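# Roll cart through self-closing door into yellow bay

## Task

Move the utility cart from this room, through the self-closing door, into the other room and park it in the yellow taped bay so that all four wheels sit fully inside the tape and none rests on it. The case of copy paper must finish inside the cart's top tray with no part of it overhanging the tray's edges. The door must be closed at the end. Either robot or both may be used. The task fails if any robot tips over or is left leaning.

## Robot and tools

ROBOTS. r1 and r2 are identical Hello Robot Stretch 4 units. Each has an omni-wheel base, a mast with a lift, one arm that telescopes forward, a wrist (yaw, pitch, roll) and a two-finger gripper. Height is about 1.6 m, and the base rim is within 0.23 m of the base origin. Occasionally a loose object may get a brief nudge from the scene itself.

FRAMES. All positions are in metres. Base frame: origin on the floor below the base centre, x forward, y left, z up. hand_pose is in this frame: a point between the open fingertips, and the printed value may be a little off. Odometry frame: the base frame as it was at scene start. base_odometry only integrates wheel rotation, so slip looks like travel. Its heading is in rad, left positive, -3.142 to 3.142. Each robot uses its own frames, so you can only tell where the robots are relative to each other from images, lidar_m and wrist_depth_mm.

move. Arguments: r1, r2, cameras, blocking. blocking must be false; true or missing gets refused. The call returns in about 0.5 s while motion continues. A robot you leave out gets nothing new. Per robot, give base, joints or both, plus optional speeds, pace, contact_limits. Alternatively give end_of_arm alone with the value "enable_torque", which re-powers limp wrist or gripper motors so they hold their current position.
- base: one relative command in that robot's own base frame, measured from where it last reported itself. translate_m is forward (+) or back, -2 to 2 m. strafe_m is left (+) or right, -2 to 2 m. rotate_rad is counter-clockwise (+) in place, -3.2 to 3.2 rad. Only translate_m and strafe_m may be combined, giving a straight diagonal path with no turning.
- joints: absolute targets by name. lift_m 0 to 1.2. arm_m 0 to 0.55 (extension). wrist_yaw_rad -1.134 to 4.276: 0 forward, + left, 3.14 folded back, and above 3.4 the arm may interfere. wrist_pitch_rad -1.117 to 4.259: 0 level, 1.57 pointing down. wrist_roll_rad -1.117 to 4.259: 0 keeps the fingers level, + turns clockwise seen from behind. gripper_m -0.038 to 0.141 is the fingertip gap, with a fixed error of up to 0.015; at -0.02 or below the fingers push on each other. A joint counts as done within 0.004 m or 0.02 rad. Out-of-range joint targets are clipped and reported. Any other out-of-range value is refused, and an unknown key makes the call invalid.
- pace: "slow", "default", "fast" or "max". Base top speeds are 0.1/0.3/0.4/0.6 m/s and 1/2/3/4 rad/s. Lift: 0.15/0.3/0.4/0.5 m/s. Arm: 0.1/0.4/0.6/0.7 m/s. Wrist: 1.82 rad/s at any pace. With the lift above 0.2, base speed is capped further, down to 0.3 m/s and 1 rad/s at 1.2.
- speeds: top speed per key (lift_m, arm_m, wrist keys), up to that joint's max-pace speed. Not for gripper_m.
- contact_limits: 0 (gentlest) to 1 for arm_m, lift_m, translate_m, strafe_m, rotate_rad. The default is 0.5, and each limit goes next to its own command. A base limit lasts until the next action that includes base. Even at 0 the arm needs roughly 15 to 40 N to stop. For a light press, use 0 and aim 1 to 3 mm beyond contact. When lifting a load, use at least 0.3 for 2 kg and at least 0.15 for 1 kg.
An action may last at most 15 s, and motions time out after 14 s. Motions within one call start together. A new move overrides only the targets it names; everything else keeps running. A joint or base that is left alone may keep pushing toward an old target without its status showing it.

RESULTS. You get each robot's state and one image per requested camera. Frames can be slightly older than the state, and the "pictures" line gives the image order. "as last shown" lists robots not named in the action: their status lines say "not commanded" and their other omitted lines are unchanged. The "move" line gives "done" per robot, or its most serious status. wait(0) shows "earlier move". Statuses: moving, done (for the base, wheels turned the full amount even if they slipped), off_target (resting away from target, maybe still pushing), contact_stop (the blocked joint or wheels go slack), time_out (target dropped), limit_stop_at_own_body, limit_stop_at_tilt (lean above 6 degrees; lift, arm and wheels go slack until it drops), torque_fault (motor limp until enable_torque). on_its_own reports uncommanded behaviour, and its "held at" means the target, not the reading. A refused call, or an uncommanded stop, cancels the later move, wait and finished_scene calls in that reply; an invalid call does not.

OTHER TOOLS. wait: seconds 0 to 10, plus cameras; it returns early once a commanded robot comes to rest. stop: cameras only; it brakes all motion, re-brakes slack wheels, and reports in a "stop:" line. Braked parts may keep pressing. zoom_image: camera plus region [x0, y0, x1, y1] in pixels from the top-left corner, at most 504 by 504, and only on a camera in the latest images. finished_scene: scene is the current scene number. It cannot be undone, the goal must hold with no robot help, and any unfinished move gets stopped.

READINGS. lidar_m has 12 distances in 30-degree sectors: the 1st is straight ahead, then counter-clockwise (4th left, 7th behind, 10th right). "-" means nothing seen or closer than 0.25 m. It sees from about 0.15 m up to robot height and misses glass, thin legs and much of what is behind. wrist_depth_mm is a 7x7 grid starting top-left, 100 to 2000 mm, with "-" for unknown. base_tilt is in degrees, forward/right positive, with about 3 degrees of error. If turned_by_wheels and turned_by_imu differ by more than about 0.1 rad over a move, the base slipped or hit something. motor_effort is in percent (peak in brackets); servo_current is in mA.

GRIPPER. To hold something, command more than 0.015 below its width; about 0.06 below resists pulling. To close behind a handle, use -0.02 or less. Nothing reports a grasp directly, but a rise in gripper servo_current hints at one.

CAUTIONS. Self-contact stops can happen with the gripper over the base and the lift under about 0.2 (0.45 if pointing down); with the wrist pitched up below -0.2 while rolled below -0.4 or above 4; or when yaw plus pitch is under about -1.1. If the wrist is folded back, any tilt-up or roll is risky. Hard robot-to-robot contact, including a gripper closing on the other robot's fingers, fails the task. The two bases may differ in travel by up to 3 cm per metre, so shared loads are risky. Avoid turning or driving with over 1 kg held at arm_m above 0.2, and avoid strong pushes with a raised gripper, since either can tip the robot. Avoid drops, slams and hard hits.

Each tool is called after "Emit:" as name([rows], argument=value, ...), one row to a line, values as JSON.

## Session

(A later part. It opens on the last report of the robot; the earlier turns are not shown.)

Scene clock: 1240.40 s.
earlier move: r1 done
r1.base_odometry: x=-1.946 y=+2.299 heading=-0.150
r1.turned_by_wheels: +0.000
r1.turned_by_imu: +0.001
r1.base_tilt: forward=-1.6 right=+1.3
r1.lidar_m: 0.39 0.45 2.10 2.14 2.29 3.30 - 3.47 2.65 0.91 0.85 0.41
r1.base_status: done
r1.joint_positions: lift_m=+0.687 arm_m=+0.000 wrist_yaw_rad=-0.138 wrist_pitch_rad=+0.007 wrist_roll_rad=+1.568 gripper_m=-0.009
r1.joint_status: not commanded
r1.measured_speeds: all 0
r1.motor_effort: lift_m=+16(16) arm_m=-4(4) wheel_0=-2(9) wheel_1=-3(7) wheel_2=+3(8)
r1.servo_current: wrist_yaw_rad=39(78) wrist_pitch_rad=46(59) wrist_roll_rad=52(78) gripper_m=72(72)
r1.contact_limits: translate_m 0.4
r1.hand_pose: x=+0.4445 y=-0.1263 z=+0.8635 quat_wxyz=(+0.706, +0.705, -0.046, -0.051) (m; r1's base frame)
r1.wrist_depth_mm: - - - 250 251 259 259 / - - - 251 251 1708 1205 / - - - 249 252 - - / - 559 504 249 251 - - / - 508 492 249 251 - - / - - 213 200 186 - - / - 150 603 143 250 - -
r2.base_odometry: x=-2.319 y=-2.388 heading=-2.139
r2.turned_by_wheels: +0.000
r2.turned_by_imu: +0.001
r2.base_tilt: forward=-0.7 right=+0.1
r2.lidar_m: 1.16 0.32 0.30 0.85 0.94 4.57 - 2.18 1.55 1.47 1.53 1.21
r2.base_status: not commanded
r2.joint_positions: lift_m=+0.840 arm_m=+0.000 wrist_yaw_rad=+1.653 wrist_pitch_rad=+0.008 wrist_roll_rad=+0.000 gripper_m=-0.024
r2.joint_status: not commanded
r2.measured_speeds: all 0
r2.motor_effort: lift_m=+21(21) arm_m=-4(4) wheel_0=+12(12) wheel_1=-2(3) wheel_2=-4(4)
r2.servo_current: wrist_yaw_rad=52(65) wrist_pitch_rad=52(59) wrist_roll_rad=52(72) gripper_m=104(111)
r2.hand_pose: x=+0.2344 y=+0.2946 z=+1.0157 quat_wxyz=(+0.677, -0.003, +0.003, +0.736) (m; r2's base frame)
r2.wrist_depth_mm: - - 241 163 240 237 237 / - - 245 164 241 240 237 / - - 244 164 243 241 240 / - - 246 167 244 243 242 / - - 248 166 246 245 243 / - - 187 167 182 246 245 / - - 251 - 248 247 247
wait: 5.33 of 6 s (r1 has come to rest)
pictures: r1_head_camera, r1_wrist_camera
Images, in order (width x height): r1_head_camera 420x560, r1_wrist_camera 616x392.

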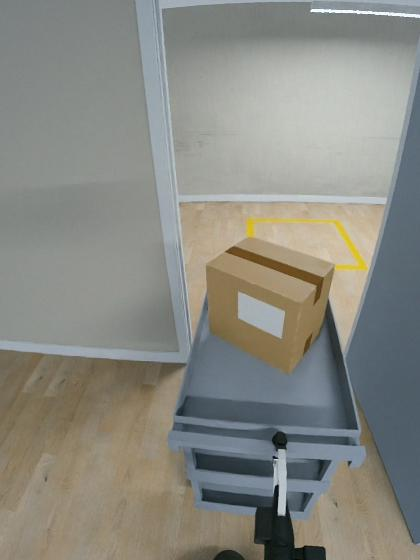

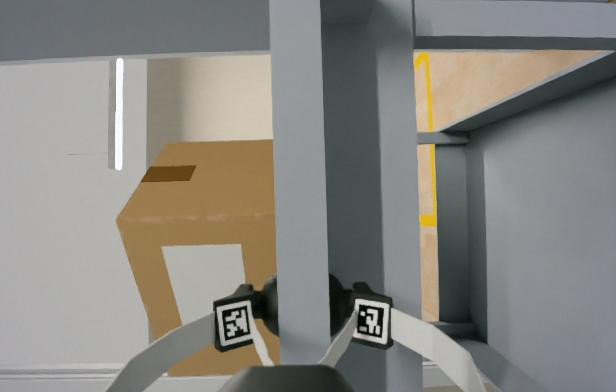

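Emit:
move(r1={"base":{"strafe_m":0.15,"translate_m":0.01},"pace":"slow","contact_limits":{"translate_m":0.4}}, cameras=[], blocking=false)

Emit:
wait(seconds=4, cameras=["r1_head_camera","r1_wrist_camera"])

Scene clock: 1253.20 s.
move: r1 moving
r1.base_odometry: x=-1.943 y=+2.312 heading=-0.150
r1.turned_by_wheels: +0.000
r1.turned_by_imu: -0.001
r1.base_tilt: forward=-1.6 right=+1.3
r1.lidar_m: 0.41 0.46 2.10 2.14 2.29 3.26 - 3.50 2.65 0.91 0.84 0.43
r1.base_status: translate_m moving; strafe_m moving
r1.joint_positions: lift_m=+0.687 arm_m=+0.000 wrist_yaw_rad=-0.138 wrist_pitch_rad=+0.007 wrist_roll_rad=+1.568 gripper_m=-0.009
r1.joint_status: not commanded
r1.measured_speeds: translate_m=+0.004 strafe_m=+0.054 rotate_rad=-0.003 lift_m=+0.000 arm_m=+0.000 wrist_yaw_rad=+0.000 wrist_pitch_rad=+0.000 wrist_roll_rad=+0.000
r1.motor_effort: lift_m=+16(16) arm_m=-3(4) wheel_0=-9(9) wheel_1=+4(7) wheel_2=-2(4)
r1.servo_current: wrist_yaw_rad=46(59) wrist_pitch_rad=46(52) wrist_roll_rad=46(59) gripper_m=52(65)
r1.contact_limits: translate_m 0.4
r1.hand_pose: x=+0.4445 y=-0.1263 z=+0.8635 quat_wxyz=(+0.706, +0.705, -0.046, -0.051) (m; r1's base frame)
r1.wrist_depth_mm: - - - 253 256 265 266 / - - - 252 254 1708 1182 / - - - 253 254 866 - / - - 517 252 253 - - / - 504 492 211 251 - - / - - 190 198 182 - - / - - 585 142 249 - -
r2: as last shown
r2.turned_by_imu: +0.000
r2.base_tilt: forward=-0.7 right=+0.0
r2.lidar_m: 1.16 0.34 0.31 0.84 0.96 4.61 - 2.13 1.56 1.45 1.53 1.20
r2.motor_effort: lift_m=+21(21) arm_m=-3(4) wheel_0=+12(12) wheel_1=-3(3) wheel_2=-3(4)
r2.servo_current: wrist_yaw_rad=59(59) wrist_pitch_rad=52(52) wrist_roll_rad=46(59) gripper_m=104(111)
r2.wrist_depth_mm: - 991 242 162 238 239 238 / - - 244 164 242 239 238 / - - 245 164 243 242 240 / - - 247 168 244 243 242 / - - 248 166 246 245 244 / - - 187 167 182 246 246 / - - 252 - 249 246 246
pictures: none
No camera images: "cameras" was empty.

Scene clock: 1255.40 s.
earlier move: r1 done
r1.base_odometry: x=-1.914 y=+2.445 heading=-0.150
r1.turned_by_wheels: +0.000
r1.turned_by_imu: +0.000
r1.base_tilt: forward=-1.6 right=+1.3
r1.lidar_m: 0.41 1.45 2.06 1.99 2.13 3.05 - 3.70 2.81 1.06 0.95 0.41
r1.base_status: done
r1.joint_positions: lift_m=+0.687 arm_m=+0.000 wrist_yaw_rad=-0.142 wrist_pitch_rad=+0.007 wrist_roll_rad=+1.568 gripper_m=-0.009
r1.joint_status: not commanded
r1.measured_speeds: all 0
r1.motor_effort: lift_m=+16(16) arm_m=-3(4) wheel_0=-3(13) wheel_1=+3(8) wheel_2=-5(6)
r1.servo_current: wrist_yaw_rad=52(65) wrist_pitch_rad=46(59) wrist_roll_rad=20(65) gripper_m=59(72)
r1.contact_limits: translate_m 0.4
r1.hand_pose: x=+0.4440 y=-0.1275 z=+0.8635 quat_wxyz=(+0.706, +0.705, -0.048, -0.053) (m; r1's base frame)
r1.wrist_depth_mm: - - - - 224 1464 1160 / - - - 228 229 798 - / - - 517 233 236 - - / - 480 473 237 239 - - / - - 535 242 243 - - / - - 190 197 183 - - / - 140 - 143 254 - -
r2.base_odometry: x=-2.319 y=-2.388 heading=-2.139
r2.turned_by_wheels: +0.000
r2.turned_by_imu: +0.000
r2.base_tilt: forward=-0.6 right=+0.1
r2.lidar_m: 1.14 0.31 0.30 0.93 1.10 4.57 - 2.13 1.53 1.46 1.53 1.22
r2.base_status: not commanded
r2.joint_positions: lift_m=+0.840 arm_m=+0.000 wrist_yaw_rad=+1.653 wrist_pitch_rad=+0.008 wrist_roll_rad=+0.000 gripper_m=-0.024
r2.joint_status: not commanded
r2.measured_speeds: all 0
r2.motor_effort: lift_m=+21(21) arm_m=-4(4) wheel_0=+12(12) wheel_1=-2(3) wheel_2=-3(4)
r2.servo_current: wrist_yaw_rad=52(65) wrist_pitch_rad=52(59) wrist_roll_rad=46(59) gripper_m=111(111)
r2.hand_pose: x=+0.2344 y=+0.2946 z=+1.0157 quat_wxyz=(+0.677, -0.003, +0.003, +0.736) (m; r2's base frame)
r2.wrist_depth_mm: - - 242 163 239 238 236 / - - 245 164 241 239 238 / - - 246 164 242 241 241 / - - 248 167 245 243 242 / - - 250 166 246 245 244 / - - 186 167 182 245 245 / - - 252 - 248 248 247
wait: 2.20 of 4 s (r1 has come to rest)
pictures: r1_head_camera, r1_wrist_camera
Images, in order (width x height): r1_head_camera 420x560, r1_wrist_camera 616x392.

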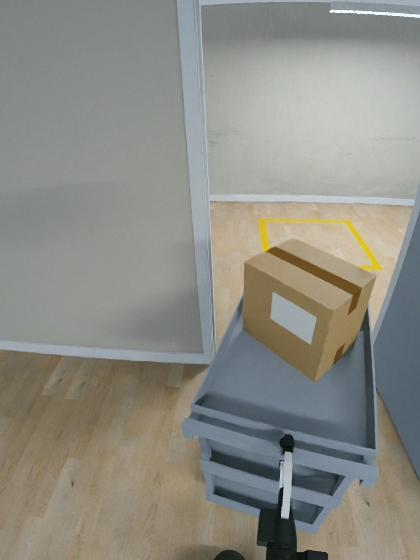

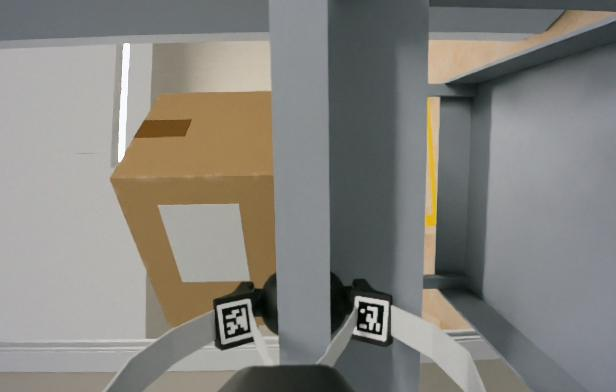

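Emit:
move(r1={"base":{"strafe_m":0.13,"translate_m":0.015},"pace":"slow","contact_limits":{"translate_m":0.4}}, cameras=[], blocking=false)

Emit:
wait(seconds=4, cameras=["r1_head_camera","r1_wrist_camera"])

Scene clock: 1266.53 s.
move: r1 moving
r1.base_odometry: x=-1.910 y=+2.458 heading=-0.151
r1.turned_by_wheels: -0.001
r1.turned_by_imu: -0.001
r1.base_tilt: forward=-1.6 right=+1.3
r1.lidar_m: 0.41 1.45 2.02 1.97 2.12 2.98 - 3.69 2.83 1.06 1.00 0.41
r1.base_status: translate_m moving; strafe_m moving
r1.joint_positions: lift_m=+0.687 arm_m=+0.000 wrist_yaw_rad=-0.142 wrist_pitch_rad=+0.007 wrist_roll_rad=+1.568 gripper_m=-0.009
r1.joint_status: not commanded
r1.measured_speeds: translate_m=+0.006 strafe_m=+0.052 rotate_rad=+0.003 lift_m=+0.000 arm_m=+0.000 wrist_yaw_rad=+0.000 wrist_pitch_rad=+0.000 wrist_roll_rad=+0.000
r1.motor_effort: lift_m=+16(16) arm_m=-4(4) wheel_0=-7(8) wheel_1=+5(8) wheel_2=-7(7)
r1.servo_current: wrist_yaw_rad=39(59) wrist_pitch_rad=52(59) wrist_roll_rad=39(59) gripper_m=65(65)
r1.contact_limits: translate_m 0.4
r1.hand_pose: x=+0.4440 y=-0.1275 z=+0.8635 quat_wxyz=(+0.706, +0.705, -0.048, -0.053) (m; r1's base frame)
r1.wrist_depth_mm: - - - 219 221 1576 1205 / - - - 224 227 - - / - 549 504 230 233 - - / - 480 469 234 236 - - / - - 539 180 243 - - / - - 189 185 183 - - / - 140 - 143 254 - -
r2: as last shown
r2.base_tilt: forward=-0.7 right=+0.0
r2.lidar_m: 1.16 0.33 0.32 0.93 1.12 4.59 - 2.14 1.53 1.46 1.51 1.23
r2.motor_effort: lift_m=+21(21) arm_m=-4(4) wheel_0=+11(12) wheel_1=-3(3) wheel_2=-4(4)
r2.servo_current: wrist_yaw_rad=52(52) wrist_pitch_rad=46(59) wrist_roll_rad=59(59) gripper_m=104(111)
r2.wrist_depth_mm: - - 243 163 239 237 236 / - - 244 164 242 240 239 / - - 245 164 242 241 240 / - - 247 168 243 242 242 / - - 249 166 246 244 244 / - - 186 167 182 247 245 / - - 252 - 249 246 247
pictures: none
No camera images: "cameras" was empty.

Scene clock: 1268.53 s.
earlier move: r1 done
r1.base_odometry: x=-1.880 y=+2.571 heading=-0.151
r1.turned_by_wheels: +0.000
r1.turned_by_imu: +0.001
r1.base_tilt: forward=-1.6 right=+1.2
r1.lidar_m: 0.43 1.49 1.93 1.87 1.99 2.84 - 3.86 2.93 1.16 0.41 0.38
r1.base_status: done
r1.joint_positions: lift_m=+0.687 arm_m=+0.000 wrist_yaw_rad=-0.142 wrist_pitch_rad=+0.007 wrist_roll_rad=+1.568 gripper_m=-0.009
r1.joint_status: not commanded
r1.measured_speeds: all 0
r1.motor_effort: lift_m=+16(16) arm_m=-4(4) wheel_0=-3(10) wheel_1=+4(8) wheel_2=-5(8)
r1.servo_current: wrist_yaw_rad=46(65) wrist_pitch_rad=46(59) wrist_roll_rad=39(65) gripper_m=65(65)
r1.contact_limits: translate_m 0.4
r1.hand_pose: x=+0.4440 y=-0.1275 z=+0.8635 quat_wxyz=(+0.706, +0.705, -0.048, -0.053) (m; r1's base frame)
r1.wrist_depth_mm: - - 559 - 191 - - / - 492 473 - 202 - - / - 442 439 150 211 - - / - 544 512 158 222 - - / - - 615 167 236 - - / - - 186 179 184 - - / - 140 164 144 260 128 -
r2.base_odometry: x=-2.319 y=-2.388 heading=-2.139
r2.turned_by_wheels: +0.000
r2.turned_by_imu: +0.000
r2.base_tilt: forward=-0.7 right=+0.0
r2.lidar_m: 1.15 0.35 0.31 1.04 1.24 4.60 - 2.13 1.54 1.46 1.53 1.23
r2.base_status: not commanded
r2.joint_positions: lift_m=+0.840 arm_m=+0.000 wrist_yaw_rad=+1.653 wrist_pitch_rad=+0.008 wrist_roll_rad=+0.000 gripper_m=-0.024
r2.joint_status: not commanded
r2.measured_speeds: all 0
r2.motor_effort: lift_m=+21(21) arm_m=-4(4) wheel_0=+12(12) wheel_1=-3(3) wheel_2=-3(4)
r2.servo_current: wrist_yaw_rad=52(59) wrist_pitch_rad=46(59) wrist_roll_rad=52(59) gripper_m=111(111)
r2.hand_pose: x=+0.2344 y=+0.2946 z=+1.0157 quat_wxyz=(+0.677, -0.003, +0.003, +0.736) (m; r2's base frame)
r2.wrist_depth_mm: - - 243 163 240 239 236 / - - 243 164 241 239 238 / - - 245 164 243 241 240 / - - 247 167 244 242 241 / - - 249 166 246 243 243 / - - 186 167 182 245 245 / - - 252 - 250 247 247
wait: 2.00 of 4 s (r1 has come to rest)
pictures: r1_head_camera, r1_wrist_camera
Images, in order (width x height): r1_head_camera 420x560, r1_wrist_camera 616x392.

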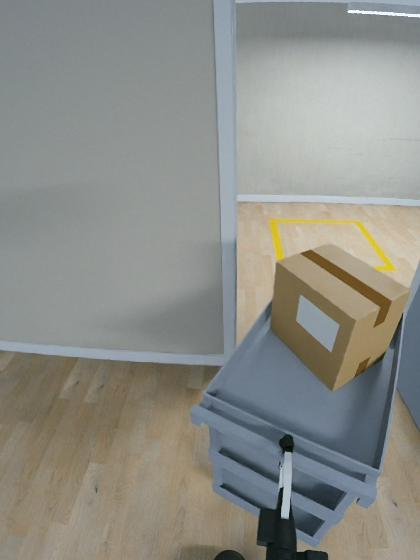

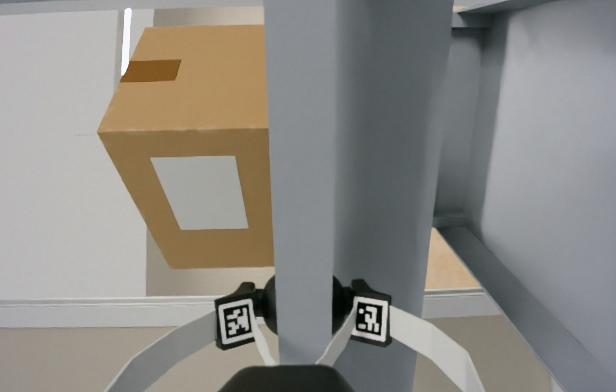

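Emit:
move(r1={"joints":{"gripper_m":0.141}}, cameras=[], blocking=false)

Emit:
wait(seconds=3, cameras=[])

Emit:
move(r1={"base":{"translate_m":-0.12},"pace":"slow","contact_limits":{"translate_m":0.2}}, cameras=[], blocking=false)

Emit:
wait(seconds=3, cameras=["r1_head_camera","r1_wrist_camera"])

Scene clock: 1291.27 s.
move: r1 moving
r1.base_odometry: x=-1.880 y=+2.571 heading=-0.151
r1.turned_by_wheels: +0.000
r1.turned_by_imu: +0.000
r1.base_tilt: forward=-1.6 right=+1.3
r1.lidar_m: 0.42 1.45 1.92 1.86 1.97 2.85 - 3.83 2.93 1.17 0.40 0.39
r1.base_status: not commanded
r1.joint_positions: lift_m=+0.687 arm_m=+0.000 wrist_yaw_rad=-0.142 wrist_pitch_rad=+0.007 wrist_roll_rad=+1.568 gripper_m=+0.012
r1.joint_status: gripper_m moving
r1.measured_speeds: all 0
r1.motor_effort: lift_m=+16(16) arm_m=-4(4) wheel_0=-3(4) wheel_1=+4(4) wheel_2=-5(5)
r1.servo_current: wrist_yaw_rad=65(65) wrist_pitch_rad=52(52) wrist_roll_rad=46(65) gripper_m=65(65)
r1.contact_limits: translate_m 0.4
r1.hand_pose: x=+0.4440 y=-0.1275 z=+0.8635 quat_wxyz=(+0.706, +0.705, -0.048, -0.053) (m; r1's base frame)
r1.wrist_depth_mm: - - 559 - 191 - - / - 488 473 - 201 - - / - 445 436 149 211 - - / - 549 517 159 221 - - / - - 621 167 235 - - / - - 187 179 187 - - / - 134 160 139 259 - -
r2: as last shown
r2.base_tilt: forward=-0.7 right=+0.1
r2.lidar_m: 1.15 0.32 0.33 1.04 1.25 4.56 - 2.15 1.52 1.45 1.53 1.23
r2.motor_effort: lift_m=+21(21) arm_m=-4(4) wheel_0=+12(12) wheel_1=-2(3) wheel_2=-4(4)
r2.servo_current: wrist_yaw_rad=46(65) wrist_pitch_rad=46(52) wrist_roll_rad=52(52) gripper_m=98(104)
r2.wrist_depth_mm: - - 242 163 240 238 236 / - - 243 164 240 239 239 / - - 246 164 243 242 241 / - - 247 167 245 242 242 / - - 249 166 247 245 243 / - - 187 167 182 246 246 / - - 251 - 249 247 247
pictures: none
No camera images: "cameras" was empty.

Scene clock: 1293.17 s.
earlier move: r1 done
r1.base_odometry: x=-1.880 y=+2.571 heading=-0.150
r1.turned_by_wheels: +0.000
r1.turned_by_imu: +0.000
r1.base_tilt: forward=-1.6 right=+1.2
r1.lidar_m: 0.42 1.46 1.92 1.88 1.99 2.84 - 3.86 2.91 1.17 0.46 0.39
r1.base_status: not commanded
r1.joint_positions: lift_m=+0.687 arm_m=+0.000 wrist_yaw_rad=-0.142 wrist_pitch_rad=+0.004 wrist_roll_rad=+1.568 gripper_m=+0.141
r1.joint_status: all done
r1.measured_speeds: all 0
r1.motor_effort: lift_m=+16(16) arm_m=-4(4) wheel_0=-2(4) wheel_1=+4(4) wheel_2=-4(5)
r1.servo_current: wrist_yaw_rad=59(65) wrist_pitch_rad=39(52) wrist_roll_rad=46(72) gripper_m=39(104)
r1.contact_limits: translate_m 0.4
r1.hand_pose: x=+0.4440 y=-0.1275 z=+0.8644 quat_wxyz=(+0.706, +0.704, -0.049, -0.052) (m; r1's base frame)
r1.wrist_depth_mm: - - 544 - 190 - - / - 480 462 142 201 - - / - 445 449 150 210 - - / - - 521 159 221 - - / - - 634 168 234 - - / - 197 183 175 242 195 - / - - - 143 263 - -
r2.base_odometry: x=-2.319 y=-2.388 heading=-2.139
r2.turned_by_wheels: +0.000
r2.turned_by_imu: +0.000
r2.base_tilt: forward=-0.6 right=+0.0
r2.lidar_m: 1.14 0.33 0.30 1.04 1.24 4.58 - 2.16 1.55 1.46 1.52 1.21
r2.base_status: not commanded
r2.joint_positions: lift_m=+0.840 arm_m=+0.000 wrist_yaw_rad=+1.653 wrist_pitch_rad=+0.008 wrist_roll_rad=+0.000 gripper_m=-0.024
r2.joint_status: not commanded
r2.measured_speeds: all 0
r2.motor_effort: lift_m=+21(21) arm_m=-4(4) wheel_0=+11(12) wheel_1=-3(3) wheel_2=-4(4)
r2.servo_current: wrist_yaw_rad=46(65) wrist_pitch_rad=52(59) wrist_roll_rad=52(59) gripper_m=98(111)
r2.hand_pose: x=+0.2344 y=+0.2946 z=+1.0157 quat_wxyz=(+0.677, -0.003, +0.003, +0.736) (m; r2's base frame)
r2.wrist_depth_mm: - - 242 163 240 238 238 / - - 243 164 241 240 237 / - - 245 164 242 241 240 / - - 246 167 244 243 242 / - - 249 167 246 244 244 / - - 186 167 182 246 244 / - - 251 - 249 247 246
wait: 1.90 of 3 s (r1 has come to rest)
pictures: none
No camera images: "cameras" was empty.

Scene clock: 1293.67 s.
move: r1 moving
r1.base_odometry: x=-1.892 y=+2.573 heading=-0.151
r1.turned_by_wheels: +0.000
r1.turned_by_imu: -0.001
r1.base_tilt: forward=-1.6 right=+1.3
r1.lidar_m: 0.43 1.47 1.91 1.87 2.00 2.87 - 3.81 2.95 1.16 1.09 0.40
r1.base_status: translate_m moving
r1.joint_positions: lift_m=+0.687 arm_m=+0.000 wrist_yaw_rad=-0.142 wrist_pitch_rad=+0.004 wrist_roll_rad=+1.568 gripper_m=+0.141
r1.joint_status: not commanded
r1.measured_speeds: translate_m=-0.049 strafe_m=+0.000 rotate_rad=-0.003 lift_m=+0.000 arm_m=+0.000 wrist_yaw_rad=+0.000 wrist_pitch_rad=+0.000 wrist_roll_rad=+0.000
r1.motor_effort: lift_m=+16(16) arm_m=-4(4) wheel_0=-6(6) wheel_1=-4(6) wheel_2=+6(6)
r1.servo_current: wrist_yaw_rad=52(59) wrist_pitch_rad=39(46) wrist_roll_rad=39(52) gripper_m=52(52)
r1.contact_limits: translate_m 0.2
r1.hand_pose: x=+0.4440 y=-0.1275 z=+0.8644 quat_wxyz=(+0.706, +0.704, -0.049, -0.052) (m; r1's base frame)
r1.wrist_depth_mm: - - 564 144 199 - - / - 496 477 151 208 - - / - 459 449 161 220 - - / - - 525 168 232 - - / - - 647 177 245 - - / - 196 183 187 254 193 - / - - - 143 277 - -
r2: as last shown
r2.base_tilt: forward=-0.7 right=+0.1
r2.lidar_m: 1.16 0.34 0.32 1.03 1.23 4.57 - 2.12 1.53 1.47 1.50 1.21
r2.motor_effort: lift_m=+21(21) arm_m=-4(4) wheel_0=+11(12) wheel_1=-3(3) wheel_2=-3(4)
r2.servo_current: wrist_yaw_rad=39(59) wrist_pitch_rad=46(59) wrist_roll_rad=65(65) gripper_m=104(104)
r2.wrist_depth_mm: - - 242 163 239 238 237 / - - 244 163 241 239 238 / - - 246 164 243 241 241 / - - 247 168 244 242 242 / - - 248 166 246 245 244 / - - 187 167 182 246 246 / - - 252 - 249 247 246
pictures: none
No camera images: "cameras" was empty.

Scene clock: 1295.67 s.
earlier move: r1 done
r1.base_odometry: x=-1.998 y=+2.589 heading=-0.151
r1.turned_by_wheels: +0.000
r1.turned_by_imu: +0.000
r1.base_tilt: forward=-1.6 right=+1.2
r1.lidar_m: 0.49 1.58 1.92 1.86 2.00 2.87 - 3.86 2.92 1.19 1.12 0.47
r1.base_status: done
r1.joint_positions: lift_m=+0.687 arm_m=+0.000 wrist_yaw_rad=-0.142 wrist_pitch_rad=+0.004 wrist_roll_rad=+1.568 gripper_m=+0.141
r1.joint_status: not commanded
r1.measured_speeds: all 0
r1.motor_effort: lift_m=+16(16) arm_m=-3(4) wheel_0=-4(7) wheel_1=-4(6) wheel_2=+1(7)
r1.servo_current: wrist_yaw_rad=52(65) wrist_pitch_rad=46(52) wrist_roll_rad=46(65) gripper_m=39(52)
r1.contact_limits: translate_m 0.2
r1.hand_pose: x=+0.4440 y=-0.1275 z=+0.8644 quat_wxyz=(+0.706, +0.704, -0.049, -0.052) (m; r1's base frame)
r1.wrist_depth_mm: - - - 231 294 296 300 / - - 627 243 298 - - / - - 554 535 320 - - / - - 621 569 340 - - / - - 741 699 359 - - / - 198 183 297 190 194 - / - - - 142 - - -
r2.base_odometry: x=-2.319 y=-2.388 heading=-2.139
r2.turned_by_wheels: +0.000
r2.turned_by_imu: +0.000
r2.base_tilt: forward=-0.7 right=+0.0
r2.lidar_m: 1.15 0.32 0.30 1.02 1.22 4.58 - 2.13 1.56 1.45 1.51 1.21
r2.base_status: not commanded
r2.joint_positions: lift_m=+0.840 arm_m=+0.000 wrist_yaw_rad=+1.653 wrist_pitch_rad=+0.008 wrist_roll_rad=+0.000 gripper_m=-0.024
r2.joint_status: not commanded
r2.measured_speeds: all 0
r2.motor_effort: lift_m=+21(21) arm_m=-4(4) wheel_0=+12(12) wheel_1=-2(3) wheel_2=-4(4)
r2.servo_current: wrist_yaw_rad=39(59) wrist_pitch_rad=46(59) wrist_roll_rad=59(65) gripper_m=98(111)
r2.hand_pose: x=+0.2344 y=+0.2946 z=+1.0157 quat_wxyz=(+0.677, -0.003, +0.003, +0.736) (m; r2's base frame)
r2.wrist_depth_mm: - - 243 163 239 239 237 / - - 243 164 241 239 239 / - - 245 164 243 241 240 / - - 247 167 245 244 242 / - - 249 166 246 244 243 / - - 187 167 182 247 244 / - - 252 - 249 247 247
wait: 2.00 of 3 s (r1 has come to rest)
pictures: r1_head_camera, r1_wrist_camera
Images, in order (width x height): r1_head_camera 420x560, r1_wrist_camera 616x392.

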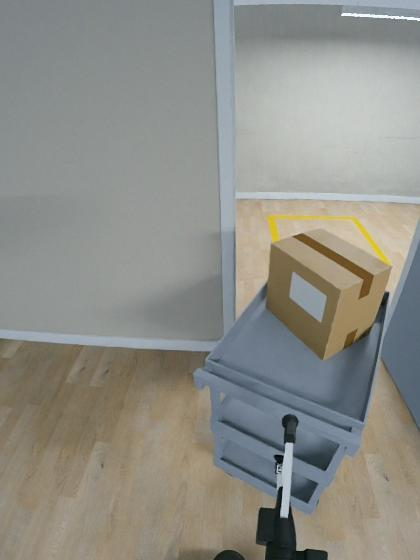

